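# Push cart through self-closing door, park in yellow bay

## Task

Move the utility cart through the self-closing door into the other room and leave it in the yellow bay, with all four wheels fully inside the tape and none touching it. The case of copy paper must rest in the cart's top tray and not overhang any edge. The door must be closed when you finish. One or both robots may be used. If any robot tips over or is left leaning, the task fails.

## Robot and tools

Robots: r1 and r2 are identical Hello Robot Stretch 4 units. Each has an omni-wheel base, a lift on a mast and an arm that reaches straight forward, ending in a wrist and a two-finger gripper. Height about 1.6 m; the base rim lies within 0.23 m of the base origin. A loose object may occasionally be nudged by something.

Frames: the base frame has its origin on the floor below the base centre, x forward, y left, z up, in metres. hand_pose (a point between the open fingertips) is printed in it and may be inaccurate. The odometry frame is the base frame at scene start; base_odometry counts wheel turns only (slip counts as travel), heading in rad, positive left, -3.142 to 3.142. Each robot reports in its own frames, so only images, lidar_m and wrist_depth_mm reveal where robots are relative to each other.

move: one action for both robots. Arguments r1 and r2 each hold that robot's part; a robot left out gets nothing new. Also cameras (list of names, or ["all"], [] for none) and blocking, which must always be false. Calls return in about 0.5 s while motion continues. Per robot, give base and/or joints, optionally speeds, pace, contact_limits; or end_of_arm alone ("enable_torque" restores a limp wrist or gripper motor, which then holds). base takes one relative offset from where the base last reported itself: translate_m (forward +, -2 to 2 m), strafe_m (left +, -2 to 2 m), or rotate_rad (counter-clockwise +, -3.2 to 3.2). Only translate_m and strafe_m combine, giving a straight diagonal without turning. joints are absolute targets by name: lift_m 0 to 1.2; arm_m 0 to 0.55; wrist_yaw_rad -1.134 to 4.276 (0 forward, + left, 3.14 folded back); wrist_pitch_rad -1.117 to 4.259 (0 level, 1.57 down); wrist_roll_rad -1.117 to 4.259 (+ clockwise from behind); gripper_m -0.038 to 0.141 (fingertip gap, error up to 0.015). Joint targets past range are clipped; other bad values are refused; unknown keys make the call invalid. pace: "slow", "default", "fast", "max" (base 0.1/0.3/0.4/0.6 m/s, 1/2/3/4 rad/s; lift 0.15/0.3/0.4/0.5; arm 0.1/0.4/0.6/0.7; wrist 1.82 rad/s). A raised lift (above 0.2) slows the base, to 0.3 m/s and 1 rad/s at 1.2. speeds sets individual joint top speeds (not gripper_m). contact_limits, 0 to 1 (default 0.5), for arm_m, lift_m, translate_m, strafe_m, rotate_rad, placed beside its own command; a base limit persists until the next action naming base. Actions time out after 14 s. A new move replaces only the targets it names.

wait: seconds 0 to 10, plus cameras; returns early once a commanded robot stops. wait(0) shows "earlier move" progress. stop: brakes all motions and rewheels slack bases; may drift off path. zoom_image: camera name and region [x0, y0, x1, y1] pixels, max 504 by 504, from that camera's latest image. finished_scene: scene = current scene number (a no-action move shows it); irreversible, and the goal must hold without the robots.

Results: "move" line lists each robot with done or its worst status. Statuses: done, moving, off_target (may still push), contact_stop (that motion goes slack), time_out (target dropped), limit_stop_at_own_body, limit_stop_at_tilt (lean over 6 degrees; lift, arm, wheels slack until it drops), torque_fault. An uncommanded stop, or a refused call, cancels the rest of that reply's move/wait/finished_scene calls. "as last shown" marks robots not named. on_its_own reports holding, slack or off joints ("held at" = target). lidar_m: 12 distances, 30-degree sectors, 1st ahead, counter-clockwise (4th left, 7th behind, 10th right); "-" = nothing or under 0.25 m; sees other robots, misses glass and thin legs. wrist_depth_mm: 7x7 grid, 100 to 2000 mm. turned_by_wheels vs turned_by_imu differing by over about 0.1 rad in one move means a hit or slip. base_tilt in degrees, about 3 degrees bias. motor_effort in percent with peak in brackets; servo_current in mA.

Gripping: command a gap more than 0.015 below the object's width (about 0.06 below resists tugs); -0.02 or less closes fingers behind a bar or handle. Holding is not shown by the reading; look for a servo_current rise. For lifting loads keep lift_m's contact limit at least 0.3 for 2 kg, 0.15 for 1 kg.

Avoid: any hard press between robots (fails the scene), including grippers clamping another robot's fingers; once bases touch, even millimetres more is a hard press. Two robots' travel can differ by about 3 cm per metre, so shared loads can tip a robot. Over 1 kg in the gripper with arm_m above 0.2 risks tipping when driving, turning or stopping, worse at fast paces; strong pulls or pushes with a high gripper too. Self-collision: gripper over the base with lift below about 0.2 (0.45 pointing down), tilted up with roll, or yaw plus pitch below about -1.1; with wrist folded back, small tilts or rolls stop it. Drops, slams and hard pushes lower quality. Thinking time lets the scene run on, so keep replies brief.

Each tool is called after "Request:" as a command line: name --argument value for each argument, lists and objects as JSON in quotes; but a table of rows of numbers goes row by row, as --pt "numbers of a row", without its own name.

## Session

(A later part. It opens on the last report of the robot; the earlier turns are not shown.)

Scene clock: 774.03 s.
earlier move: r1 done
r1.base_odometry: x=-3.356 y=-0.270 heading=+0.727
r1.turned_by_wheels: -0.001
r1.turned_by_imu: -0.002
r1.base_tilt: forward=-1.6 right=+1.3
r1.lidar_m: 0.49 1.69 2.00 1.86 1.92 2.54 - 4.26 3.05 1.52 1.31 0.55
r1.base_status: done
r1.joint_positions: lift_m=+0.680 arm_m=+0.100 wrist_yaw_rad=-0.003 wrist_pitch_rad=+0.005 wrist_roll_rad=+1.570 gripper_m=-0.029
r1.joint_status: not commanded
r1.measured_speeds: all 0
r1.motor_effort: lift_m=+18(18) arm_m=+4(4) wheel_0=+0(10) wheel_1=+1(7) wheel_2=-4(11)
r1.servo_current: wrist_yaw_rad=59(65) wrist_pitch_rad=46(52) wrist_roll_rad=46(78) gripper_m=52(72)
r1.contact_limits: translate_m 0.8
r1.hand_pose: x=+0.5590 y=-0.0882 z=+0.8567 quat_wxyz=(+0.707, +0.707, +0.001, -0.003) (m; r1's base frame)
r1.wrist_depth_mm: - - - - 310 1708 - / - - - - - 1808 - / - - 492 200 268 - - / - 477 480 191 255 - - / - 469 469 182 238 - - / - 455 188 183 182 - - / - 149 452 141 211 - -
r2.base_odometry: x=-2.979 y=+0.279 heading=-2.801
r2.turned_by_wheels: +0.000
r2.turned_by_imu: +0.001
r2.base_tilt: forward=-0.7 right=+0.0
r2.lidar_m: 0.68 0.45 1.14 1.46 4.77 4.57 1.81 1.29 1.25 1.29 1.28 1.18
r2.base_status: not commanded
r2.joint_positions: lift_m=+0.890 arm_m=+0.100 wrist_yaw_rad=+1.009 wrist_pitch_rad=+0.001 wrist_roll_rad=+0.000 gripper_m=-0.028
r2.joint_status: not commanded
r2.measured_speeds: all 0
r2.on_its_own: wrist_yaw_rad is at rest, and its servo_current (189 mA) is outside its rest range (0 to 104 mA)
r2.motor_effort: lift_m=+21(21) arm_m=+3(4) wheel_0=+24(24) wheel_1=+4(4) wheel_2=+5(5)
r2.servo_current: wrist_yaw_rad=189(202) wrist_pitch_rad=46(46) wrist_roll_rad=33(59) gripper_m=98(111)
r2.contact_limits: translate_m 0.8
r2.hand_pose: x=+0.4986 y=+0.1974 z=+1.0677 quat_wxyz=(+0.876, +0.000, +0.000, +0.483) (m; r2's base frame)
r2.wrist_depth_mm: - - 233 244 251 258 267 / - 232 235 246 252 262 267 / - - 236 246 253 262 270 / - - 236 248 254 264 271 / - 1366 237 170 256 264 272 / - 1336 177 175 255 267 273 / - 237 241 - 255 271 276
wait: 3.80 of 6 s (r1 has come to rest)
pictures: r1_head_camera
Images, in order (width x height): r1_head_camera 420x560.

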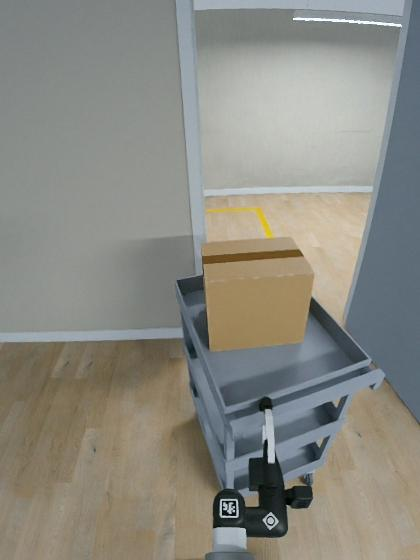

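Request:
move --r1 '{"joints":{"gripper_m":0.08}}' --blocking false

Request:
wait --seconds 3

Request:
move --r1 '{"base":{"translate_m":-0.15}}' --blocking false

Request:
wait --seconds 3

Request:
move --r1 '{"base":{"strafe_m":0.4},"joints":{"gripper_m":-0.02,"wrist_roll_rad":0,"lift_m":0.62}}' --blocking false

Request:
wait --seconds 4

Request:
move --r1 '{"base":{"translate_m":0.28},"joints":{"arm_m":0.4}}' --blocking false

Request:
wait --seconds 4 --cameras '["r1_head_camera","r1_head_right_camera"]'

Scene clock: 793.90 s.
move: r1 moving
r1.base_odometry: x=-3.356 y=-0.270 heading=+0.727
r1.turned_by_wheels: +0.000
r1.turned_by_imu: +0.000
r1.base_tilt: forward=-1.6 right=+1.2
r1.lidar_m: 0.49 1.69 1.96 1.85 1.93 2.54 - 4.25 3.05 1.50 1.31 0.55
r1.base_status: not commanded
r1.joint_positions: lift_m=+0.680 arm_m=+0.100 wrist_yaw_rad=-0.003 wrist_pitch_rad=+0.005 wrist_roll_rad=+1.570 gripper_m=-0.004
r1.joint_status: gripper_m moving
r1.measured_speeds: all 0
r1.motor_effort: lift_m=+18(18) arm_m=+4(4) wheel_0=+0(1) wheel_1=+1(2) wheel_2=-4(4)
r1.servo_current: wrist_yaw_rad=52(65) wrist_pitch_rad=39(46) wrist_roll_rad=46(59) gripper_m=72(72)
r1.contact_limits: translate_m 0.8
r1.hand_pose: x=+0.5590 y=-0.0882 z=+0.8567 quat_wxyz=(+0.707, +0.707, +0.001, -0.003) (m; r1's base frame)
r1.wrist_depth_mm: - - - - 317 1661 - / - - - - - 1863 - / - - 492 - 276 - - / - 484 488 252 257 - - / - 473 473 239 244 - - / - 462 205 185 231 - - / - 449 187 153 178 - -
r2.base_odometry: x=-2.979 y=+0.279 heading=-2.801
r2.turned_by_wheels: +0.000
r2.turned_by_imu: +0.000
r2.base_tilt: forward=-0.7 right=+0.0
r2.lidar_m: 0.68 0.45 1.14 1.48 4.78 4.61 1.76 1.28 1.23 1.30 1.25 1.19
r2.base_status: not commanded
r2.joint_positions: lift_m=+0.890 arm_m=+0.100 wrist_yaw_rad=+1.009 wrist_pitch_rad=+0.001 wrist_roll_rad=+0.000 gripper_m=-0.028
r2.joint_status: not commanded
r2.measured_speeds: all 0
r2.motor_effort: lift_m=+21(21) arm_m=+4(4) wheel_0=+23(24) wheel_1=+3(4) wheel_2=+5(5)
r2.servo_current: wrist_yaw_rad=202(202) wrist_pitch_rad=39(46) wrist_roll_rad=52(59) gripper_m=104(104)
r2.contact_limits: translate_m 0.8
r2.hand_pose: x=+0.4986 y=+0.1974 z=+1.0677 quat_wxyz=(+0.876, +0.000, +0.000, +0.483) (m; r2's base frame)
r2.wrist_depth_mm: - - 233 244 250 259 266 / - 232 234 246 254 259 267 / - - 236 246 253 263 271 / - - 236 249 254 264 271 / - 1336 238 170 255 265 272 / - 1336 177 175 255 267 273 / - 238 240 - 256 271 277

Scene clock: 795.20 s.
earlier move: r1 done
r1.base_odometry: x=-3.356 y=-0.270 heading=+0.727
r1.turned_by_wheels: +0.000
r1.turned_by_imu: +0.000
r1.base_tilt: forward=-1.6 right=+1.3
r1.lidar_m: 0.49 1.70 1.97 1.83 1.90 2.54 - 4.26 3.05 1.49 1.30 0.54
r1.base_status: not commanded
r1.joint_positions: lift_m=+0.680 arm_m=+0.100 wrist_yaw_rad=-0.003 wrist_pitch_rad=+0.005 wrist_roll_rad=+1.570 gripper_m=+0.080
r1.joint_status: all done
r1.measured_speeds: all 0
r1.motor_effort: lift_m=+18(18) arm_m=+4(4) wheel_0=+0(1) wheel_1=+1(2) wheel_2=-4(4)
r1.servo_current: wrist_yaw_rad=46(78) wrist_pitch_rad=46(52) wrist_roll_rad=39(65) gripper_m=39(104)
r1.contact_limits: translate_m 0.8
r1.hand_pose: x=+0.5590 y=-0.0882 z=+0.8567 quat_wxyz=(+0.707, +0.707, +0.001, -0.003) (m; r1's base frame)
r1.wrist_depth_mm: - - - - 322 1661 - / - - - - - 1808 - / - - 492 - 278 - - / - 492 488 200 259 - - / - 477 480 241 246 - - / - 462 206 186 234 - - / - 452 179 157 179 - -
r2.base_odometry: x=-2.979 y=+0.279 heading=-2.801
r2.turned_by_wheels: +0.000
r2.turned_by_imu: +0.000
r2.base_tilt: forward=-0.7 right=+0.0
r2.lidar_m: 0.69 0.47 1.17 1.47 4.75 4.61 1.81 1.29 1.24 1.31 1.27 1.18
r2.base_status: not commanded
r2.joint_positions: lift_m=+0.890 arm_m=+0.100 wrist_yaw_rad=+1.009 wrist_pitch_rad=+0.001 wrist_roll_rad=+0.000 gripper_m=-0.028
r2.joint_status: not commanded
r2.measured_speeds: all 0
r2.on_its_own: wrist_yaw_rad is at rest, and its servo_current (176 mA) is outside its rest range (0 to 104 mA)
r2.motor_effort: lift_m=+21(21) arm_m=+4(4) wheel_0=+24(24) wheel_1=+4(4) wheel_2=+5(5)
r2.servo_current: wrist_yaw_rad=176(202) wrist_pitch_rad=46(46) wrist_roll_rad=52(59) gripper_m=104(104)
r2.contact_limits: translate_m 0.8
r2.hand_pose: x=+0.4986 y=+0.1974 z=+1.0677 quat_wxyz=(+0.876, +0.000, +0.000, +0.483) (m; r2's base frame)
r2.wrist_depth_mm: - - 233 243 251 260 267 / - 232 235 245 252 260 268 / - - 235 246 254 260 268 / - - 237 247 255 263 270 / - 1336 237 169 255 265 272 / - 1336 177 175 256 266 273 / - 237 240 - 256 271 274
wait: 1.30 of 3 s (r1 has come to rest)

Scene clock: 795.70 s.
move: r1 moving
r1.base_odometry: x=-3.380 y=-0.291 heading=+0.727
r1.turned_by_wheels: +0.000
r1.turned_by_imu: +0.000
r1.base_tilt: forward=-1.5 right=+1.3
r1.lidar_m: 0.55 1.73 1.97 1.86 1.89 2.53 4.21 4.21 3.03 1.54 1.32 0.57
r1.base_status: translate_m moving
r1.joint_positions: lift_m=+0.680 arm_m=+0.100 wrist_yaw_rad=-0.003 wrist_pitch_rad=+0.004 wrist_roll_rad=+1.570 gripper_m=+0.080
r1.joint_status: not commanded
r1.measured_speeds: translate_m=-0.121 strafe_m=+0.001 rotate_rad=+0.002 lift_m=+0.000 arm_m=+0.000 wrist_yaw_rad=+0.000 wrist_pitch_rad=+0.000 wrist_roll_rad=+0.000
r1.motor_effort: lift_m=+18(18) arm_m=+4(4) wheel_0=-6(9) wheel_1=-6(7) wheel_2=+8(9)
r1.servo_current: wrist_yaw_rad=52(65) wrist_pitch_rad=46(52) wrist_roll_rad=39(59) gripper_m=39(46)
r1.hand_pose: x=+0.5590 y=-0.0882 z=+0.8570 quat_wxyz=(+0.707, +0.707, +0.001, -0.002) (m; r1's base frame)
r1.wrist_depth_mm: - - - - - 1708 - / - - - - - - - / - - 517 229 300 - - / - 512 512 216 281 - - / - 504 504 208 264 - - / - 492 211 249 191 - - / - 149 484 139 242 - -
r2.base_odometry: x=-2.979 y=+0.279 heading=-2.801
r2.turned_by_wheels: +0.000
r2.turned_by_imu: +0.000
r2.base_tilt: forward=-0.7 right=+0.0
r2.lidar_m: 0.68 0.47 1.16 1.49 4.77 4.60 1.81 1.31 1.24 1.30 1.27 1.21
r2.base_status: not commanded
r2.joint_positions: lift_m=+0.890 arm_m=+0.100 wrist_yaw_rad=+1.009 wrist_pitch_rad=+0.001 wrist_roll_rad=+0.000 gripper_m=-0.028
r2.joint_status: not commanded
r2.measured_speeds: all 0
r2.motor_effort: lift_m=+21(21) arm_m=+4(4) wheel_0=+24(24) wheel_1=+3(4) wheel_2=+5(5)
r2.servo_current: wrist_yaw_rad=182(195) wrist_pitch_rad=46(46) wrist_roll_rad=52(52) gripper_m=98(111)
r2.contact_limits: translate_m 0.8
r2.hand_pose: x=+0.4986 y=+0.1974 z=+1.0677 quat_wxyz=(+0.876, +0.000, +0.000, +0.483) (m; r2's base frame)
r2.wrist_depth_mm: - - 232 243 251 259 266 / - 233 234 245 252 260 267 / - - 235 247 253 262 270 / - - 236 248 254 264 271 / - 1366 238 170 256 265 273 / - - 178 175 255 267 274 / - 236 240 - 255 271 276

Scene clock: 797.03 s.
earlier move: r1 done
r1.base_odometry: x=-3.468 y=-0.370 heading=+0.727
r1.turned_by_wheels: +0.000
r1.turned_by_imu: +0.000
r1.base_tilt: forward=-1.6 right=+1.3
r1.lidar_m: 0.59 1.83 1.97 1.83 1.89 2.49 4.11 4.12 3.04 2.88 1.40 0.72
r1.base_status: done
r1.joint_positions: lift_m=+0.680 arm_m=+0.100 wrist_yaw_rad=-0.003 wrist_pitch_rad=+0.004 wrist_roll_rad=+1.570 gripper_m=+0.080
r1.joint_status: not commanded
r1.measured_speeds: all 0
r1.motor_effort: lift_m=+18(18) arm_m=+4(4) wheel_0=-3(9) wheel_1=-1(9) wheel_2=-1(9)
r1.servo_current: wrist_yaw_rad=52(72) wrist_pitch_rad=52(52) wrist_roll_rad=46(65) gripper_m=46(46)
r1.hand_pose: x=+0.5590 y=-0.0882 z=+0.8570 quat_wxyz=(+0.707, +0.707, +0.001, -0.002) (m; r1's base frame)
r1.wrist_depth_mm: - - - 462 - 1708 - / - - - 449 - 1983 - / - - 634 359 - - - / - - 634 338 - - - / - - 615 322 384 - - / - - 211 309 189 - - / - 148 - 142 355 144 1182
r2.base_odometry: x=-2.979 y=+0.279 heading=-2.801
r2.turned_by_wheels: +0.000
r2.turned_by_imu: +0.000
r2.base_tilt: forward=-0.7 right=+0.0
r2.lidar_m: 0.70 0.44 1.13 1.52 4.79 4.61 1.79 1.32 1.24 1.31 1.26 1.19
r2.base_status: not commanded
r2.joint_positions: lift_m=+0.890 arm_m=+0.100 wrist_yaw_rad=+1.009 wrist_pitch_rad=+0.001 wrist_roll_rad=+0.000 gripper_m=-0.028
r2.joint_status: not commanded
r2.measured_speeds: all 0
r2.on_its_own: wrist_yaw_rad is at rest, and its servo_current (182 mA) is outside its rest range (0 to 104 mA)
r2.motor_effort: lift_m=+21(21) arm_m=+4(4) wheel_0=+23(24) wheel_1=+3(4) wheel_2=+5(5)
r2.servo_current: wrist_yaw_rad=182(202) wrist_pitch_rad=39(46) wrist_roll_rad=46(52) gripper_m=98(111)
r2.contact_limits: translate_m 0.8
r2.hand_pose: x=+0.4986 y=+0.1974 z=+1.0677 quat_wxyz=(+0.876, +0.000, +0.000, +0.483) (m; r2's base frame)
r2.wrist_depth_mm: - - 233 244 251 258 266 / - - 234 246 253 262 267 / - - 235 246 253 262 268 / - - 237 248 254 263 271 / - 1464 237 169 256 265 272 / - - 177 174 254 266 273 / - 237 239 - 255 271 276
wait: 1.33 of 3 s (r1 has come to rest)

Scene clock: 797.53 s.
move: r1 moving
r1.base_odometry: x=-3.492 y=-0.342 heading=+0.727
r1.turned_by_wheels: +0.000
r1.turned_by_imu: +0.000
r1.base_tilt: forward=-1.5 right=+1.3
r1.lidar_m: 0.63 1.86 1.93 1.80 1.85 2.47 4.11 4.13 3.09 2.92 1.41 0.68
r1.base_status: strafe_m moving
r1.joint_positions: lift_m=+0.643 arm_m=+0.100 wrist_yaw_rad=-0.003 wrist_pitch_rad=+0.004 wrist_roll_rad=+0.988 gripper_m=+0.062
r1.joint_status: lift_m moving; wrist_roll_rad moving; gripper_m moving
r1.measured_speeds: translate_m=+0.000 strafe_m=+0.140 rotate_rad=-0.001 lift_m=-0.123 arm_m=+0.000 wrist_yaw_rad=+0.000 wrist_pitch_rad=+0.000 wrist_roll_rad=-1.819
r1.motor_effort: lift_m=+11(15) arm_m=+4(4) wheel_0=-11(11) wheel_1=+10(10) wheel_2=+1(1)
r1.servo_current: wrist_yaw_rad=52(78) wrist_pitch_rad=39(46) wrist_roll_rad=98(124) gripper_m=91(104)
r1.hand_pose: x=+0.5590 y=-0.0882 z=+0.8204 quat_wxyz=(+0.880, +0.474, +0.001, -0.002) (m; r1's base frame)
r1.wrist_depth_mm: 1499 - - - 473 504 - / - - 640 - 449 - 504 / - - 621 634 - - - / - 609 615 330 - - - / - - 609 375 - - - / - - 195 298 190 - - / - 142 - 142 359 - -
r2.base_odometry: x=-2.979 y=+0.279 heading=-2.801
r2.turned_by_wheels: +0.000
r2.turned_by_imu: +0.000
r2.base_tilt: forward=-0.7 right=+0.0
r2.lidar_m: 0.67 0.46 1.17 1.55 4.77 4.59 1.77 1.29 1.25 1.31 1.27 1.20
r2.base_status: not commanded
r2.joint_positions: lift_m=+0.890 arm_m=+0.100 wrist_yaw_rad=+1.009 wrist_pitch_rad=+0.001 wrist_roll_rad=+0.000 gripper_m=-0.028
r2.joint_status: not commanded
r2.measured_speeds: all 0
r2.motor_effort: lift_m=+20(21) arm_m=+4(4) wheel_0=+24(24) wheel_1=+4(4) wheel_2=+5(5)
r2.servo_current: wrist_yaw_rad=189(195) wrist_pitch_rad=33(46) wrist_roll_rad=46(59) gripper_m=98(111)
r2.contact_limits: translate_m 0.8
r2.hand_pose: x=+0.4986 y=+0.1974 z=+1.0677 quat_wxyz=(+0.876, +0.000, +0.000, +0.483) (m; r2's base frame)
r2.wrist_depth_mm: - - 233 243 251 259 266 / - 233 235 246 251 262 267 / - - 235 246 253 262 270 / - - 237 248 255 264 270 / - - 239 169 256 265 271 / - - 178 175 255 265 273 / - 238 239 - 256 271 276

Scene clock: 799.70 s.
earlier move: r1 done
r1.base_odometry: x=-3.734 y=-0.071 heading=+0.727
r1.turned_by_wheels: +0.000
r1.turned_by_imu: +0.002
r1.base_tilt: forward=-1.6 right=+1.3
r1.lidar_m: 1.07 1.82 1.53 1.44 1.49 2.00 4.11 4.14 3.46 1.96 1.03 0.74
r1.base_status: done
r1.joint_positions: lift_m=+0.620 arm_m=+0.100 wrist_yaw_rad=-0.003 wrist_pitch_rad=+0.004 wrist_roll_rad=+0.002 gripper_m=-0.019
r1.joint_status: all done
r1.measured_speeds: all 0
r1.motor_effort: lift_m=+13(15) arm_m=+4(4) wheel_0=+0(12) wheel_1=-1(12) wheel_2=+0(2)
r1.servo_current: wrist_yaw_rad=46(78) wrist_pitch_rad=39(52) wrist_roll_rad=52(124) gripper_m=52(124)
r1.hand_pose: x=+0.5590 y=-0.0882 z=+0.7974 quat_wxyz=(+1.000, +0.001, +0.002, -0.001) (m; r1's base frame)
r1.wrist_depth_mm: - - - - - - - / - - - - - 615 627 / - - - - - 615 627 / - - - - 683 521 410 / - - - - - - 439 / - - 183 198 181 - - / - 133 163 146 144 - -
r2.base_odometry: x=-2.979 y=+0.279 heading=-2.801
r2.turned_by_wheels: +0.000
r2.turned_by_imu: +0.000
r2.base_tilt: forward=-0.7 right=+0.0
r2.lidar_m: 0.68 0.44 1.15 1.88 4.78 4.59 1.79 1.29 1.24 1.31 1.22 1.19
r2.base_status: not commanded
r2.joint_positions: lift_m=+0.890 arm_m=+0.100 wrist_yaw_rad=+1.009 wrist_pitch_rad=+0.001 wrist_roll_rad=+0.000 gripper_m=-0.028
r2.joint_status: not commanded
r2.measured_speeds: all 0
r2.on_its_own: wrist_yaw_rad is at rest, and its servo_current (182 mA) is outside its rest range (0 to 104 mA)
r2.motor_effort: lift_m=+21(21) arm_m=+4(4) wheel_0=+24(24) wheel_1=+3(4) wheel_2=+5(5)
r2.servo_current: wrist_yaw_rad=182(195) wrist_pitch_rad=33(52) wrist_roll_rad=39(65) gripper_m=98(111)
r2.contact_limits: translate_m 0.8
r2.hand_pose: x=+0.4986 y=+0.1974 z=+1.0677 quat_wxyz=(+0.876, +0.000, +0.000, +0.483) (m; r2's base frame)
r2.wrist_depth_mm: - - 232 243 251 259 270 / - - 235 245 253 262 267 / - - 235 247 254 262 270 / - - 236 247 254 264 271 / - 1708 237 170 255 265 272 / - 1756 177 175 255 266 273 / - 237 240 - 256 271 276
wait: 2.17 of 4 s (r1 has come to rest)

Scene clock: 800.20 s.
move: r1 moving
r1.base_odometry: x=-3.711 y=-0.050 heading=+0.727
r1.turned_by_wheels: +0.000
r1.turned_by_imu: +0.000
r1.base_tilt: forward=-1.6 right=+1.3
r1.lidar_m: 1.02 1.78 1.56 1.46 1.50 1.97 4.14 4.18 3.46 1.89 0.99 0.71
r1.base_status: translate_m moving
r1.joint_positions: lift_m=+0.620 arm_m=+0.151 wrist_yaw_rad=-0.003 wrist_pitch_rad=+0.004 wrist_roll_rad=+0.002 gripper_m=-0.019
r1.joint_status: arm_m moving
r1.measured_speeds: translate_m=+0.122 strafe_m=+0.001 rotate_rad=-0.002 lift_m=+0.000 arm_m=+0.195 wrist_yaw_rad=+0.000 wrist_pitch_rad=+0.000 wrist_roll_rad=+0.000
r1.motor_effort: lift_m=+13(13) arm_m=+5(8) wheel_0=+7(8) wheel_1=+5(8) wheel_2=-8(10)
r1.servo_current: wrist_yaw_rad=39(59) wrist_pitch_rad=46(52) wrist_roll_rad=59(59) gripper_m=52(59)
r1.hand_pose: x=+0.6098 y=-0.0882 z=+0.7974 quat_wxyz=(+1.000, +0.001, +0.002, -0.001) (m; r1's base frame)
r1.wrist_depth_mm: - - - - - - 574 / - - - - - 554 564 / - - - - - 554 569 / - - - - 627 473 382 / - - - - - - 410 / - - 182 199 - - - / - 133 163 146 144 - -
r2.base_odometry: x=-2.979 y=+0.279 heading=-2.801
r2.turned_by_wheels: +0.000
r2.turned_by_imu: +0.000
r2.base_tilt: forward=-0.7 right=+0.0
r2.lidar_m: 0.69 0.44 1.14 1.90 4.78 4.59 1.80 1.28 1.24 1.30 1.25 1.18
r2.base_status: not commanded
r2.joint_positions: lift_m=+0.890 arm_m=+0.100 wrist_yaw_rad=+1.009 wrist_pitch_rad=+0.001 wrist_roll_rad=+0.000 gripper_m=-0.028
r2.joint_status: not commanded
r2.measured_speeds: all 0
r2.motor_effort: lift_m=+21(21) arm_m=+4(4) wheel_0=+23(24) wheel_1=+4(4) wheel_2=+5(5)
r2.servo_current: wrist_yaw_rad=189(195) wrist_pitch_rad=33(46) wrist_roll_rad=52(59) gripper_m=98(104)
r2.contact_limits: translate_m 0.8
r2.hand_pose: x=+0.4986 y=+0.1974 z=+1.0677 quat_wxyz=(+0.876, +0.000, +0.000, +0.483) (m; r2's base frame)
r2.wrist_depth_mm: - - 233 244 251 259 267 / - - 234 246 252 260 268 / - 1756 236 246 253 262 268 / - 1756 237 248 254 262 271 / - 1756 237 169 255 264 272 / - - 177 175 255 267 276 / - 237 240 - 255 271 274

Scene clock: 802.10 s.
earlier move: r1 done
r1.base_odometry: x=-3.525 y=+0.116 heading=+0.727
r1.turned_by_wheels: +0.000
r1.turned_by_imu: +0.000
r1.base_tilt: forward=-1.6 right=+1.2
r1.lidar_m: 0.88 1.54 1.54 1.47 1.50 2.01 - 4.42 3.45 1.80 0.53 0.55
r1.base_status: done
r1.joint_positions: lift_m=+0.620 arm_m=+0.400 wrist_yaw_rad=-0.002 wrist_pitch_rad=+0.004 wrist_roll_rad=+0.002 gripper_m=-0.019
r1.joint_status: all done
r1.measured_speeds: all 0
r1.motor_effort: lift_m=+13(14) arm_m=+4(9) wheel_0=+2(10) wheel_1=+2(8) wheel_2=+1(10)
r1.servo_current: wrist_yaw_rad=59(72) wrist_pitch_rad=39(52) wrist_roll_rad=46(72) gripper_m=59(59)
r1.hand_pose: x=+0.8590 y=-0.0881 z=+0.7974 quat_wxyz=(+1.000, +0.001, +0.002, -0.001) (m; r1's base frame)
r1.wrist_depth_mm: - - - - - - - / - - - - - - - / - - - - - - - / - - - - - 277 227 / - - - - - 278 229 / - - 183 198 - 320 - / - 133 163 147 144 1661 1808
r2.base_odometry: x=-2.979 y=+0.279 heading=-2.801
r2.turned_by_wheels: +0.000
r2.turned_by_imu: +0.000
r2.base_tilt: forward=-0.7 right=+0.0
r2.lidar_m: 0.68 0.46 1.11 3.65 4.79 4.59 1.78 1.30 1.24 1.30 1.24 1.19
r2.base_status: not commanded
r2.joint_positions: lift_m=+0.890 arm_m=+0.100 wrist_yaw_rad=+1.009 wrist_pitch_rad=+0.001 wrist_roll_rad=+0.000 gripper_m=-0.028
r2.joint_status: not commanded
r2.measured_speeds: all 0
r2.on_its_own: wrist_yaw_rad is at rest, and its servo_current (182 mA) is outside its rest range (0 to 104 mA)
r2.motor_effort: lift_m=+21(21) arm_m=+3(4) wheel_0=+23(24) wheel_1=+4(4) wheel_2=+5(5)
r2.servo_current: wrist_yaw_rad=182(202) wrist_pitch_rad=39(52) wrist_roll_rad=52(59) gripper_m=104(104)
r2.contact_limits: translate_m 0.8
r2.hand_pose: x=+0.4986 y=+0.1974 z=+1.0677 quat_wxyz=(+0.876, +0.000, +0.000, +0.483) (m; r2's base frame)
r2.wrist_depth_mm: - - 233 243 251 258 265 / - - 235 245 252 260 267 / - - 236 246 253 263 270 / - - 237 247 255 264 271 / - - 237 169 256 265 272 / - - 177 175 256 266 272 / - 237 240 - 255 270 277
wait: 1.90 of 4 s (r1 has come to rest)
pictures: r1_head_camera, r1_head_right_camera
Images, in order (width x height): r1_head_camera 420x560, r1_head_right_camera 420x672.

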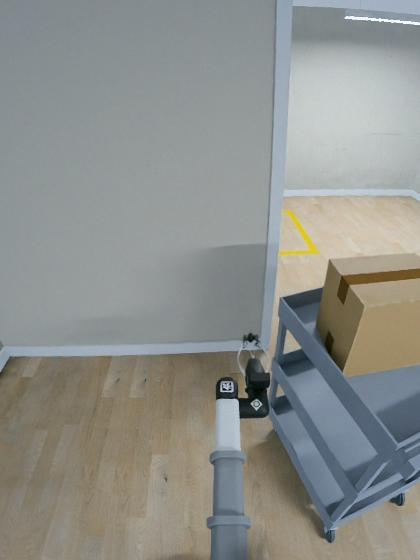

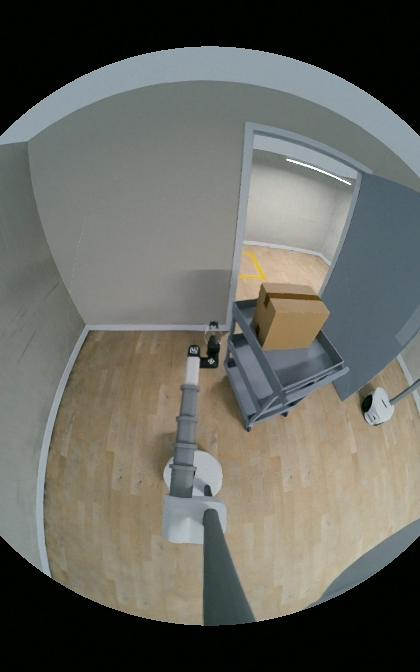

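Request:
move --r1 '{"base":{"strafe_m":-0.27},"pace":"slow","contact_limits":{"strafe_m":0.7}}' --blocking false

Request:
wait --seconds 6 --cameras '["r1_head_camera","r1_head_right_camera"]'

Scene clock: 806.83 s.
move: r1 moving
r1.base_odometry: x=-3.515 y=+0.105 heading=+0.727
r1.turned_by_wheels: +0.000
r1.turned_by_imu: +0.000
r1.base_tilt: forward=-1.5 right=+1.2
r1.lidar_m: 0.88 1.55 1.58 1.48 1.52 2.04 - 4.40 3.40 1.79 0.52 0.54
r1.base_status: strafe_m moving
r1.joint_positions: lift_m=+0.620 arm_m=+0.400 wrist_yaw_rad=-0.002 wrist_pitch_rad=+0.004 wrist_roll_rad=+0.002 gripper_m=-0.019
r1.joint_status: not commanded
r1.measured_speeds: translate_m=+0.000 strafe_m=-0.056 rotate_rad=+0.002 lift_m=+0.000 arm_m=+0.000 wrist_yaw_rad=+0.000 wrist_pitch_rad=+0.000 wrist_roll_rad=+0.000
r1.motor_effort: lift_m=+13(13) arm_m=+4(4) wheel_0=+7(9) wheel_1=-6(8) wheel_2=+0(2)
r1.servo_current: wrist_yaw_rad=52(65) wrist_pitch_rad=46(52) wrist_roll_rad=52(72) gripper_m=52(59)
r1.contact_limits: strafe_m 0.7
r1.hand_pose: x=+0.8590 y=-0.0881 z=+0.7974 quat_wxyz=(+1.000, +0.001, +0.002, -0.001) (m; r1's base frame)
r1.wrist_depth_mm: - - - - - - - / - - - - - - - / - - - - - - - / - - - - 329 262 216 / - - - - 334 262 216 / - - 183 198 329 317 224 / - 132 163 146 144 1756 1756
r2.base_odometry: x=-2.979 y=+0.279 heading=-2.801
r2.turned_by_wheels: +0.000
r2.turned_by_imu: +0.000
r2.base_tilt: forward=-0.7 right=+0.0
r2.lidar_m: 0.70 0.46 1.16 3.65 4.76 4.58 1.77 1.31 1.24 1.32 1.26 1.18
r2.base_status: not commanded
r2.joint_positions: lift_m=+0.890 arm_m=+0.100 wrist_yaw_rad=+1.009 wrist_pitch_rad=+0.001 wrist_roll_rad=+0.000 gripper_m=-0.028
r2.joint_status: not commanded
r2.measured_speeds: all 0
r2.motor_effort: lift_m=+21(21) arm_m=+3(4) wheel_0=+23(24) wheel_1=+3(4) wheel_2=+5(5)
r2.servo_current: wrist_yaw_rad=195(195) wrist_pitch_rad=46(46) wrist_roll_rad=33(65) gripper_m=104(104)
r2.contact_limits: translate_m 0.8
r2.hand_pose: x=+0.4986 y=+0.1974 z=+1.0677 quat_wxyz=(+0.876, +0.000, +0.000, +0.483) (m; r2's base frame)
r2.wrist_depth_mm: - - 233 243 250 259 267 / - - 235 245 252 262 268 / - - 235 245 253 262 270 / - - 236 247 255 264 271 / - - 238 170 257 265 272 / - - 177 175 255 266 273 / - 237 241 - 256 268 277

Scene clock: 810.17 s.
earlier move: r1 done
r1.base_odometry: x=-3.345 y=-0.086 heading=+0.727
r1.turned_by_wheels: +0.000
r1.turned_by_imu: +0.003
r1.base_tilt: forward=-1.6 right=+1.3
r1.lidar_m: 0.67 1.55 1.85 1.73 1.80 2.36 - 4.40 3.18 1.55 0.66 0.47
r1.base_status: done
r1.joint_positions: lift_m=+0.620 arm_m=+0.400 wrist_yaw_rad=+0.003 wrist_pitch_rad=+0.004 wrist_roll_rad=+0.002 gripper_m=-0.019
r1.joint_status: not commanded
r1.measured_speeds: all 0
r1.motor_effort: lift_m=+13(14) arm_m=+4(4) wheel_0=+2(30) wheel_1=-3(9) wheel_2=+2(19)
r1.servo_current: wrist_yaw_rad=52(98) wrist_pitch_rad=39(59) wrist_roll_rad=52(72) gripper_m=59(65)
r1.contact_limits: strafe_m 0.7
r1.hand_pose: x=+0.8595 y=-0.0867 z=+0.7974 quat_wxyz=(+1.000, +0.001, +0.002, +0.001) (m; r1's base frame)
r1.wrist_depth_mm: - - - - - 217 - / - - - - - 232 167 / - - - - - 220 167 / - - - 320 183 128 - / - - - 291 185 128 - / - - 183 198 174 128 - / - 133 163 184 154 128 -
r2.base_odometry: x=-2.979 y=+0.279 heading=-2.801
r2.turned_by_wheels: +0.000
r2.turned_by_imu: +0.000
r2.base_tilt: forward=-0.7 right=+0.0
r2.lidar_m: 0.71 0.45 1.00 1.68 4.76 4.59 1.79 1.31 1.24 1.29 1.26 1.19
r2.base_status: not commanded
r2.joint_positions: lift_m=+0.890 arm_m=+0.100 wrist_yaw_rad=+1.009 wrist_pitch_rad=+0.001 wrist_roll_rad=+0.000 gripper_m=-0.028
r2.joint_status: not commanded
r2.measured_speeds: all 0
r2.on_its_own: wrist_yaw_rad is at rest, and its servo_current (195 mA) is outside its rest range (0 to 104 mA)
r2.motor_effort: lift_m=+21(21) arm_m=+4(4) wheel_0=+24(24) wheel_1=+3(4) wheel_2=+5(5)
r2.servo_current: wrist_yaw_rad=195(202) wrist_pitch_rad=46(46) wrist_roll_rad=46(65) gripper_m=91(104)
r2.contact_limits: translate_m 0.8
r2.hand_pose: x=+0.4986 y=+0.1974 z=+1.0677 quat_wxyz=(+0.876, +0.000, +0.000, +0.483) (m; r2's base frame)
r2.wrist_depth_mm: - - 233 243 251 259 265 / - - 235 245 252 260 267 / - 1430 236 246 254 263 270 / - - 236 247 254 264 272 / - - 239 170 255 265 272 / - - 177 175 254 267 273 / - 236 240 - 255 270 274
wait: 3.33 of 6 s (r1 has come to rest)
pictures: r1_head_camera, r1_head_right_camera
Images, in order (width x height): r1_head_camera 420x560, r1_head_right_camera 420x672.

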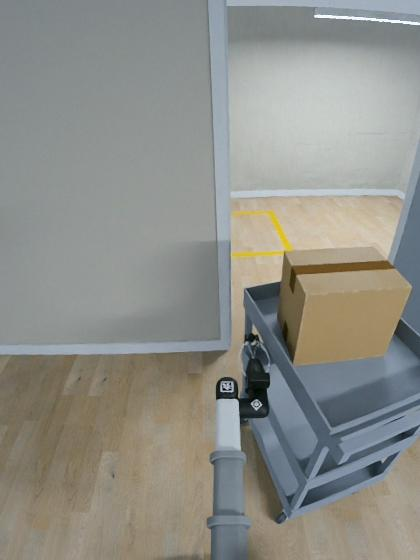

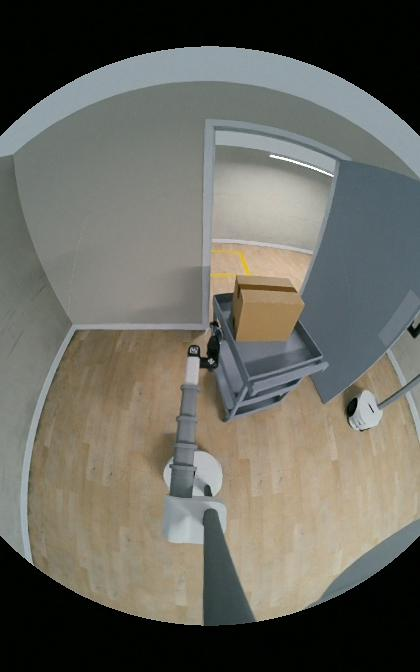

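Request:
move --r1 '{"base":{"strafe_m":-0.2},"pace":"slow","contact_limits":{"strafe_m":0.7}}' --blocking false

Request:
wait --seconds 6 --cameras '["r1_head_camera","r1_head_right_camera"]'

Scene clock: 815.97 s.
move: r1 moving
r1.base_odometry: x=-3.335 y=-0.097 heading=+0.727
r1.turned_by_wheels: +0.000
r1.turned_by_imu: +0.000
r1.base_tilt: forward=-1.6 right=+1.3
r1.lidar_m: 0.66 1.56 1.86 1.75 1.80 2.40 - 4.41 3.15 1.52 0.66 0.45
r1.base_status: strafe_m moving
r1.joint_positions: lift_m=+0.620 arm_m=+0.400 wrist_yaw_rad=+0.003 wrist_pitch_rad=+0.004 wrist_roll_rad=+0.002 gripper_m=-0.019
r1.joint_status: not commanded
r1.measured_speeds: translate_m=+0.000 strafe_m=-0.056 rotate_rad=-0.002 lift_m=+0.000 arm_m=+0.000 wrist_yaw_rad=+0.000 wrist_pitch_rad=+0.000 wrist_roll_rad=+0.000
r1.motor_effort: lift_m=+13(14) arm_m=+4(4) wheel_0=+6(8) wheel_1=-4(8) wheel_2=-1(3)
r1.servo_current: wrist_yaw_rad=33(52) wrist_pitch_rad=39(52) wrist_roll_rad=46(59) gripper_m=52(59)
r1.contact_limits: strafe_m 0.7
r1.hand_pose: x=+0.8595 y=-0.0867 z=+0.7974 quat_wxyz=(+1.000, +0.001, +0.002, +0.001) (m; r1's base frame)
r1.wrist_depth_mm: - - - - - 195 - / - - - - - 197 - / - - - - - 186 - / - - - 279 171 112 - / - - - 257 162 112 - / - - 183 198 162 112 - / - 133 163 165 145 116 -
r2.base_odometry: x=-2.979 y=+0.279 heading=-2.801
r2.turned_by_wheels: +0.000
r2.turned_by_imu: +0.000
r2.base_tilt: forward=-0.7 right=+0.0
r2.lidar_m: 0.66 0.46 1.03 1.62 4.78 4.59 1.80 1.30 1.24 1.31 1.26 1.20
r2.base_status: not commanded
r2.joint_positions: lift_m=+0.890 arm_m=+0.100 wrist_yaw_rad=+1.009 wrist_pitch_rad=+0.001 wrist_roll_rad=+0.000 gripper_m=-0.028
r2.joint_status: not commanded
r2.measured_speeds: all 0
r2.motor_effort: lift_m=+21(21) arm_m=+4(4) wheel_0=+24(24) wheel_1=+4(4) wheel_2=+5(5)
r2.servo_current: wrist_yaw_rad=195(195) wrist_pitch_rad=39(39) wrist_roll_rad=39(65) gripper_m=98(98)
r2.contact_limits: translate_m 0.8
r2.hand_pose: x=+0.4986 y=+0.1974 z=+1.0677 quat_wxyz=(+0.876, +0.000, +0.000, +0.483) (m; r2's base frame)
r2.wrist_depth_mm: - - 232 245 250 260 268 / - - 235 246 252 260 266 / - 1464 235 247 253 262 268 / - - 238 249 254 264 271 / - - 237 170 255 265 272 / - - 177 175 255 266 273 / - 236 240 - 256 270 277

Scene clock: 818.60 s.
earlier move: r1 done
r1.base_odometry: x=-3.212 y=-0.235 heading=+0.728
r1.turned_by_wheels: +0.001
r1.turned_by_imu: +0.002
r1.base_tilt: forward=-1.6 right=+1.2
r1.lidar_m: 0.64 1.56 2.04 1.93 2.01 2.66 - 4.18 2.95 1.38 0.86 0.50
r1.base_status: done
r1.joint_positions: lift_m=+0.620 arm_m=+0.400 wrist_yaw_rad=+0.003 wrist_pitch_rad=+0.004 wrist_roll_rad=+0.002 gripper_m=-0.019
r1.joint_status: not commanded
r1.measured_speeds: all 0
r1.motor_effort: lift_m=+13(14) arm_m=+4(4) wheel_0=+4(22) wheel_1=-1(8) wheel_2=+3(13)
r1.servo_current: wrist_yaw_rad=46(91) wrist_pitch_rad=46(52) wrist_roll_rad=39(72) gripper_m=52(59)
r1.contact_limits: strafe_m 0.7
r1.hand_pose: x=+0.8595 y=-0.0867 z=+0.7974 quat_wxyz=(+1.000, +0.001, +0.002, +0.001) (m; r1's base frame)
r1.wrist_depth_mm: - - - - 294 181 167 / - - - - 297 182 166 / - - - - 300 166 166 / - - - 294 171 119 - / - - - 298 172 125 - / - - 187 200 170 120 - / - 132 171 179 145 120 -
r2.base_odometry: x=-2.979 y=+0.279 heading=-2.801
r2.turned_by_wheels: +0.000
r2.turned_by_imu: +0.000
r2.base_tilt: forward=-0.6 right=+0.0
r2.lidar_m: 0.70 0.44 0.98 1.37 4.79 4.57 1.81 1.31 1.23 1.32 1.25 1.20
r2.base_status: not commanded
r2.joint_positions: lift_m=+0.890 arm_m=+0.100 wrist_yaw_rad=+1.009 wrist_pitch_rad=+0.001 wrist_roll_rad=+0.000 gripper_m=-0.028
r2.joint_status: not commanded
r2.measured_speeds: all 0
r2.on_its_own: wrist_yaw_rad is at rest, and its servo_current (202 mA) is outside its rest range (0 to 104 mA)
r2.motor_effort: lift_m=+20(21) arm_m=+4(4) wheel_0=+23(24) wheel_1=+3(4) wheel_2=+5(5)
r2.servo_current: wrist_yaw_rad=202(202) wrist_pitch_rad=33(52) wrist_roll_rad=52(65) gripper_m=91(104)
r2.contact_limits: translate_m 0.8
r2.hand_pose: x=+0.4986 y=+0.1974 z=+1.0677 quat_wxyz=(+0.876, +0.000, +0.000, +0.483) (m; r2's base frame)
r2.wrist_depth_mm: - - 234 243 251 260 267 / - 1255 236 246 252 259 267 / - 1255 236 245 253 260 268 / - 1255 236 248 255 264 271 / - 1229 238 170 255 264 272 / - 1281 177 175 255 267 273 / - 236 240 - 255 271 274
wait: 2.63 of 6 s (r1 has come to rest)
pictures: r1_head_camera, r1_head_right_camera
Images, in order (width x height): r1_head_camera 420x560, r1_head_right_camera 420x672.

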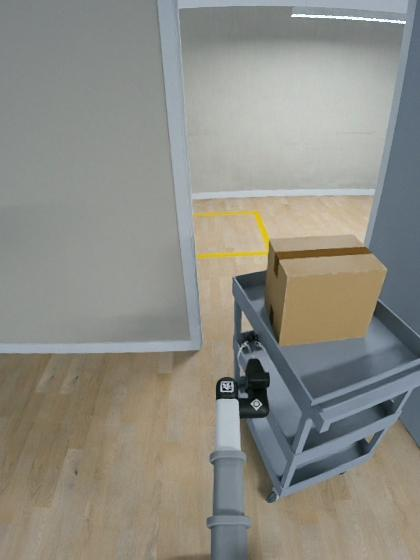

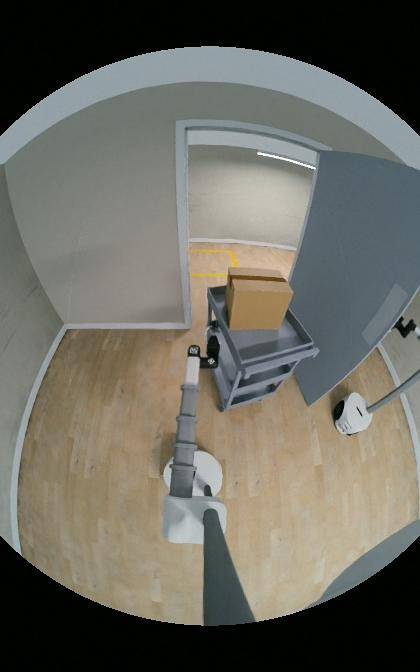

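Request:
move --r1 '{"base":{"strafe_m":0.04},"joints":{"arm_m":0.5},"pace":"slow"}' --blocking false

Request:
wait --seconds 3

Request:
move --r1 '{"base":{"strafe_m":-0.18},"pace":"slow","contact_limits":{"strafe_m":0.7}}' --blocking false

Request:
wait --seconds 6 --cameras '["r1_head_camera","r1_head_right_camera"]'

Scene clock: 826.63 s.
move: r1 moving
r1.base_odometry: x=-3.222 y=-0.224 heading=+0.728
r1.turned_by_wheels: +0.000
r1.turned_by_imu: +0.000
r1.base_tilt: forward=-1.5 right=+1.2
r1.lidar_m: 0.70 1.56 2.05 1.91 1.99 2.61 - 4.22 2.98 1.37 0.85 0.53
r1.base_status: strafe_m moving
r1.joint_positions: lift_m=+0.620 arm_m=+0.413 wrist_yaw_rad=+0.003 wrist_pitch_rad=+0.004 wrist_roll_rad=+0.002 gripper_m=-0.019
r1.joint_status: arm_m moving
r1.measured_speeds: translate_m=+0.000 strafe_m=+0.056 rotate_rad=+0.001 lift_m=+0.000 arm_m=+0.049 wrist_yaw_rad=+0.000 wrist_pitch_rad=+0.000 wrist_roll_rad=+0.000
r1.motor_effort: lift_m=+13(14) arm_m=+7(7) wheel_0=-7(7) wheel_1=+4(7) wheel_2=-2(4)
r1.servo_current: wrist_yaw_rad=39(59) wrist_pitch_rad=46(46) wrist_roll_rad=59(59) gripper_m=52(59)
r1.hand_pose: x=+0.8721 y=-0.0867 z=+0.7974 quat_wxyz=(+1.000, +0.001, +0.002, +0.001) (m; r1's base frame)
r1.wrist_depth_mm: - - - - 325 190 - / - - - - 329 191 - / - - - - 336 182 154 / - - - 319 176 125 - / - - - 322 187 131 - / - - 186 199 177 131 - / - 133 171 180 154 126 -
r2.base_odometry: x=-2.979 y=+0.279 heading=-2.801
r2.turned_by_wheels: +0.000
r2.turned_by_imu: +0.000
r2.base_tilt: forward=-0.7 right=+0.0
r2.lidar_m: 0.67 0.46 0.97 1.43 4.76 4.59 1.77 1.31 1.24 1.30 1.26 1.19
r2.base_status: not commanded
r2.joint_positions: lift_m=+0.890 arm_m=+0.100 wrist_yaw_rad=+1.009 wrist_pitch_rad=+0.001 wrist_roll_rad=+0.000 gripper_m=-0.028
r2.joint_status: not commanded
r2.measured_speeds: all 0
r2.motor_effort: lift_m=+21(21) arm_m=+4(4) wheel_0=+23(24) wheel_1=+3(4) wheel_2=+5(5)
r2.servo_current: wrist_yaw_rad=189(189) wrist_pitch_rad=39(46) wrist_roll_rad=46(52) gripper_m=104(104)
r2.contact_limits: translate_m 0.8
r2.hand_pose: x=+0.4986 y=+0.1974 z=+1.0677 quat_wxyz=(+0.876, +0.000, +0.000, +0.483) (m; r2's base frame)
r2.wrist_depth_mm: - - 232 244 251 260 267 / - 1255 236 247 253 259 268 / - 1281 235 247 254 263 270 / - 1229 236 247 254 264 270 / - 1281 237 169 254 264 271 / - 1281 177 174 255 266 273 / - 238 240 - 255 270 276

Scene clock: 828.40 s.
earlier move: r1 done
r1.base_odometry: x=-3.239 y=-0.205 heading=+0.728
r1.turned_by_wheels: +0.000
r1.turned_by_imu: +0.000
r1.base_tilt: forward=-1.6 right=+1.3
r1.lidar_m: 0.74 1.56 2.00 1.88 1.97 2.62 - 4.25 3.00 1.38 0.85 0.51
r1.base_status: done
r1.joint_positions: lift_m=+0.620 arm_m=+0.500 wrist_yaw_rad=+0.003 wrist_pitch_rad=+0.004 wrist_roll_rad=+0.002 gripper_m=-0.019
r1.joint_status: all done
r1.measured_speeds: all 0
r1.motor_effort: lift_m=+13(14) arm_m=+4(7) wheel_0=-3(10) wheel_1=+2(7) wheel_2=+0(4)
r1.servo_current: wrist_yaw_rad=46(59) wrist_pitch_rad=39(52) wrist_roll_rad=52(72) gripper_m=46(59)
r1.hand_pose: x=+0.9594 y=-0.0867 z=+0.7974 quat_wxyz=(+1.000, +0.001, +0.002, +0.001) (m; r1's base frame)
r1.wrist_depth_mm: - - - - - 228 173 / - - - - - 229 175 / - - - - - 230 176 / - - - 325 177 130 - / - - - 327 189 131 - / - - 186 198 178 131 - / - 133 172 179 154 126 -
r2.base_odometry: x=-2.979 y=+0.279 heading=-2.801
r2.turned_by_wheels: +0.000
r2.turned_by_imu: +0.000
r2.base_tilt: forward=-0.7 right=+0.0
r2.lidar_m: 0.68 0.46 0.95 1.45 4.77 4.61 1.80 1.28 1.22 1.31 1.26 1.19
r2.base_status: not commanded
r2.joint_positions: lift_m=+0.890 arm_m=+0.100 wrist_yaw_rad=+1.009 wrist_pitch_rad=+0.001 wrist_roll_rad=+0.000 gripper_m=-0.028
r2.joint_status: not commanded
r2.measured_speeds: all 0
r2.on_its_own: wrist_yaw_rad is at rest, and its servo_current (202 mA) is outside its rest range (0 to 104 mA)
r2.motor_effort: lift_m=+21(21) arm_m=+4(4) wheel_0=+23(24) wheel_1=+3(4) wheel_2=+5(5)
r2.servo_current: wrist_yaw_rad=202(202) wrist_pitch_rad=39(46) wrist_roll_rad=39(59) gripper_m=98(104)
r2.contact_limits: translate_m 0.8
r2.hand_pose: x=+0.4986 y=+0.1974 z=+1.0677 quat_wxyz=(+0.876, +0.000, +0.000, +0.483) (m; r2's base frame)
r2.wrist_depth_mm: - - 233 245 250 259 267 / - 1255 235 245 252 259 266 / - 1281 236 246 252 262 270 / - - 236 247 254 263 271 / - 1281 238 169 255 265 272 / - 1281 177 175 256 267 274 / - 237 241 - 256 270 276
wait: 1.77 of 3 s (r1 has come to rest)

Scene clock: 828.90 s.
move: r1 moving
r1.base_odometry: x=-3.229 y=-0.216 heading=+0.728
r1.turned_by_wheels: +0.000
r1.turned_by_imu: +0.000
r1.base_tilt: forward=-1.5 right=+1.2
r1.lidar_m: 0.72 1.56 2.04 1.92 1.96 2.60 - 4.25 2.97 1.37 0.82 0.53
r1.base_status: strafe_m moving
r1.joint_positions: lift_m=+0.620 arm_m=+0.500 wrist_yaw_rad=+0.003 wrist_pitch_rad=+0.004 wrist_roll_rad=+0.002 gripper_m=-0.019
r1.joint_status: not commanded
r1.measured_speeds: translate_m=+0.000 strafe_m=-0.055 rotate_rad=+0.001 lift_m=+0.000 arm_m=+0.000 wrist_yaw_rad=+0.000 wrist_pitch_rad=+0.000 wrist_roll_rad=+0.000
r1.motor_effort: lift_m=+13(14) arm_m=+5(5) wheel_0=+6(7) wheel_1=-5(8) wheel_2=+1(1)
r1.servo_current: wrist_yaw_rad=46(72) wrist_pitch_rad=46(52) wrist_roll_rad=46(59) gripper_m=59(59)
r1.contact_limits: strafe_m 0.7
r1.hand_pose: x=+0.9594 y=-0.0867 z=+0.7974 quat_wxyz=(+1.000, +0.001, +0.002, +0.001) (m; r1's base frame)
r1.wrist_depth_mm: - - - - - 205 - / - - - - - 206 165 / - - - - - 185 - / - - - 283 163 114 - / - - - 286 164 114 - / - - 186 198 165 115 - / - 132 171 180 147 116 -
r2.base_odometry: x=-2.979 y=+0.279 heading=-2.801
r2.turned_by_wheels: +0.000
r2.turned_by_imu: +0.000
r2.base_tilt: forward=-0.7 right=+0.0
r2.lidar_m: 0.64 0.44 0.95 1.42 4.79 4.58 1.79 1.30 1.25 1.31 1.27 1.19
r2.base_status: not commanded
r2.joint_positions: lift_m=+0.890 arm_m=+0.100 wrist_yaw_rad=+1.009 wrist_pitch_rad=+0.001 wrist_roll_rad=+0.000 gripper_m=-0.028
r2.joint_status: not commanded
r2.measured_speeds: all 0
r2.motor_effort: lift_m=+21(21) arm_m=+4(4) wheel_0=+23(24) wheel_1=+3(4) wheel_2=+5(5)
r2.servo_current: wrist_yaw_rad=195(195) wrist_pitch_rad=39(46) wrist_roll_rad=46(65) gripper_m=98(98)
r2.contact_limits: translate_m 0.8
r2.hand_pose: x=+0.4986 y=+0.1974 z=+1.0677 quat_wxyz=(+0.876, +0.000, +0.000, +0.483) (m; r2's base frame)
r2.wrist_depth_mm: - - 233 243 250 259 267 / - 1255 234 246 253 260 268 / - 1281 235 246 254 262 270 / - 1281 237 246 254 264 270 / - 1255 237 170 255 265 272 / - 1281 177 175 256 266 273 / - 237 240 - 255 271 276

Scene clock: 831.37 s.
earlier move: r1 done
r1.base_odometry: x=-3.119 y=-0.339 heading=+0.728
r1.turned_by_wheels: +0.000
r1.turned_by_imu: +0.002
r1.base_tilt: forward=-1.6 right=+1.2
r1.lidar_m: 0.76 1.59 2.08 2.07 2.14 2.87 - 3.96 2.79 1.21 1.07 0.60
r1.base_status: done
r1.joint_positions: lift_m=+0.620 arm_m=+0.500 wrist_yaw_rad=+0.004 wrist_pitch_rad=+0.004 wrist_roll_rad=+0.002 gripper_m=-0.019
r1.joint_status: not commanded
r1.measured_speeds: all 0
r1.motor_effort: lift_m=+13(14) arm_m=+4(5) wheel_0=+6(25) wheel_1=-1(8) wheel_2=+5(15)
r1.servo_current: wrist_yaw_rad=46(91) wrist_pitch_rad=52(52) wrist_roll_rad=52(65) gripper_m=52(59)
r1.contact_limits: strafe_m 0.7
r1.hand_pose: x=+0.9596 y=-0.0861 z=+0.7974 quat_wxyz=(+1.000, +0.001, +0.002, +0.002) (m; r1's base frame)
r1.wrist_depth_mm: - - - - 296 173 - / - - - - 298 175 140 / - - - - 300 166 - / - - - 276 170 113 - / - - - 278 162 113 - / - - - 193 162 114 - / - 141 179 180 145 114 -
r2.base_odometry: x=-2.979 y=+0.279 heading=-2.801
r2.turned_by_wheels: +0.000
r2.turned_by_imu: +0.000
r2.base_tilt: forward=-0.7 right=+0.0
r2.lidar_m: 0.70 0.44 1.02 1.25 4.79 4.58 1.77 1.31 1.25 1.31 1.25 1.20
r2.base_status: not commanded
r2.joint_positions: lift_m=+0.890 arm_m=+0.100 wrist_yaw_rad=+1.009 wrist_pitch_rad=+0.001 wrist_roll_rad=+0.000 gripper_m=-0.028
r2.joint_status: not commanded
r2.measured_speeds: all 0
r2.on_its_own: wrist_yaw_rad is at rest, and its servo_current (182 mA) is outside its rest range (0 to 104 mA)
r2.motor_effort: lift_m=+21(21) arm_m=+4(4) wheel_0=+23(24) wheel_1=+3(4) wheel_2=+5(5)
r2.servo_current: wrist_yaw_rad=182(195) wrist_pitch_rad=39(46) wrist_roll_rad=46(65) gripper_m=98(104)
r2.contact_limits: translate_m 0.8
r2.hand_pose: x=+0.4986 y=+0.1974 z=+1.0677 quat_wxyz=(+0.876, +0.000, +0.000, +0.483) (m; r2's base frame)
r2.wrist_depth_mm: - 231 233 244 250 259 267 / - 1118 234 246 253 260 268 / - - 235 246 253 263 272 / - - 237 248 254 263 271 / - 1205 238 170 255 264 272 / - 1098 177 175 256 266 274 / - 237 240 - 256 270 276
wait: 2.47 of 6 s (r1 has come to rest)
pictures: r1_head_camera, r1_head_right_camera
Images, in order (width x height): r1_head_camera 420x560, r1_head_right_camera 420x672.

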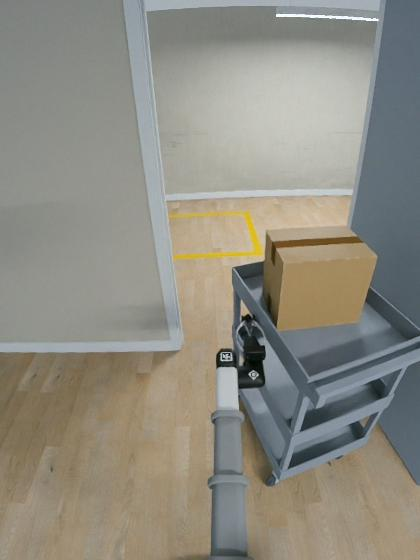

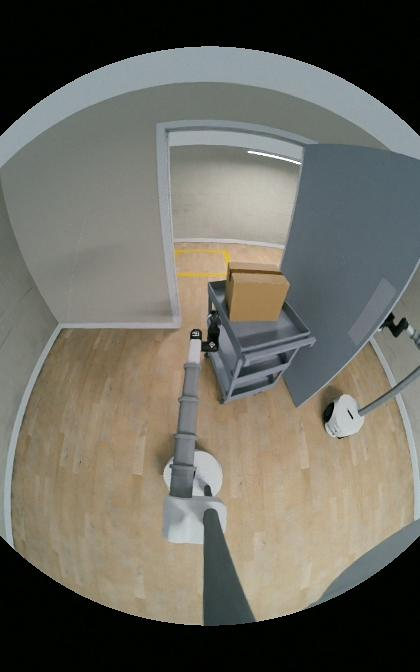

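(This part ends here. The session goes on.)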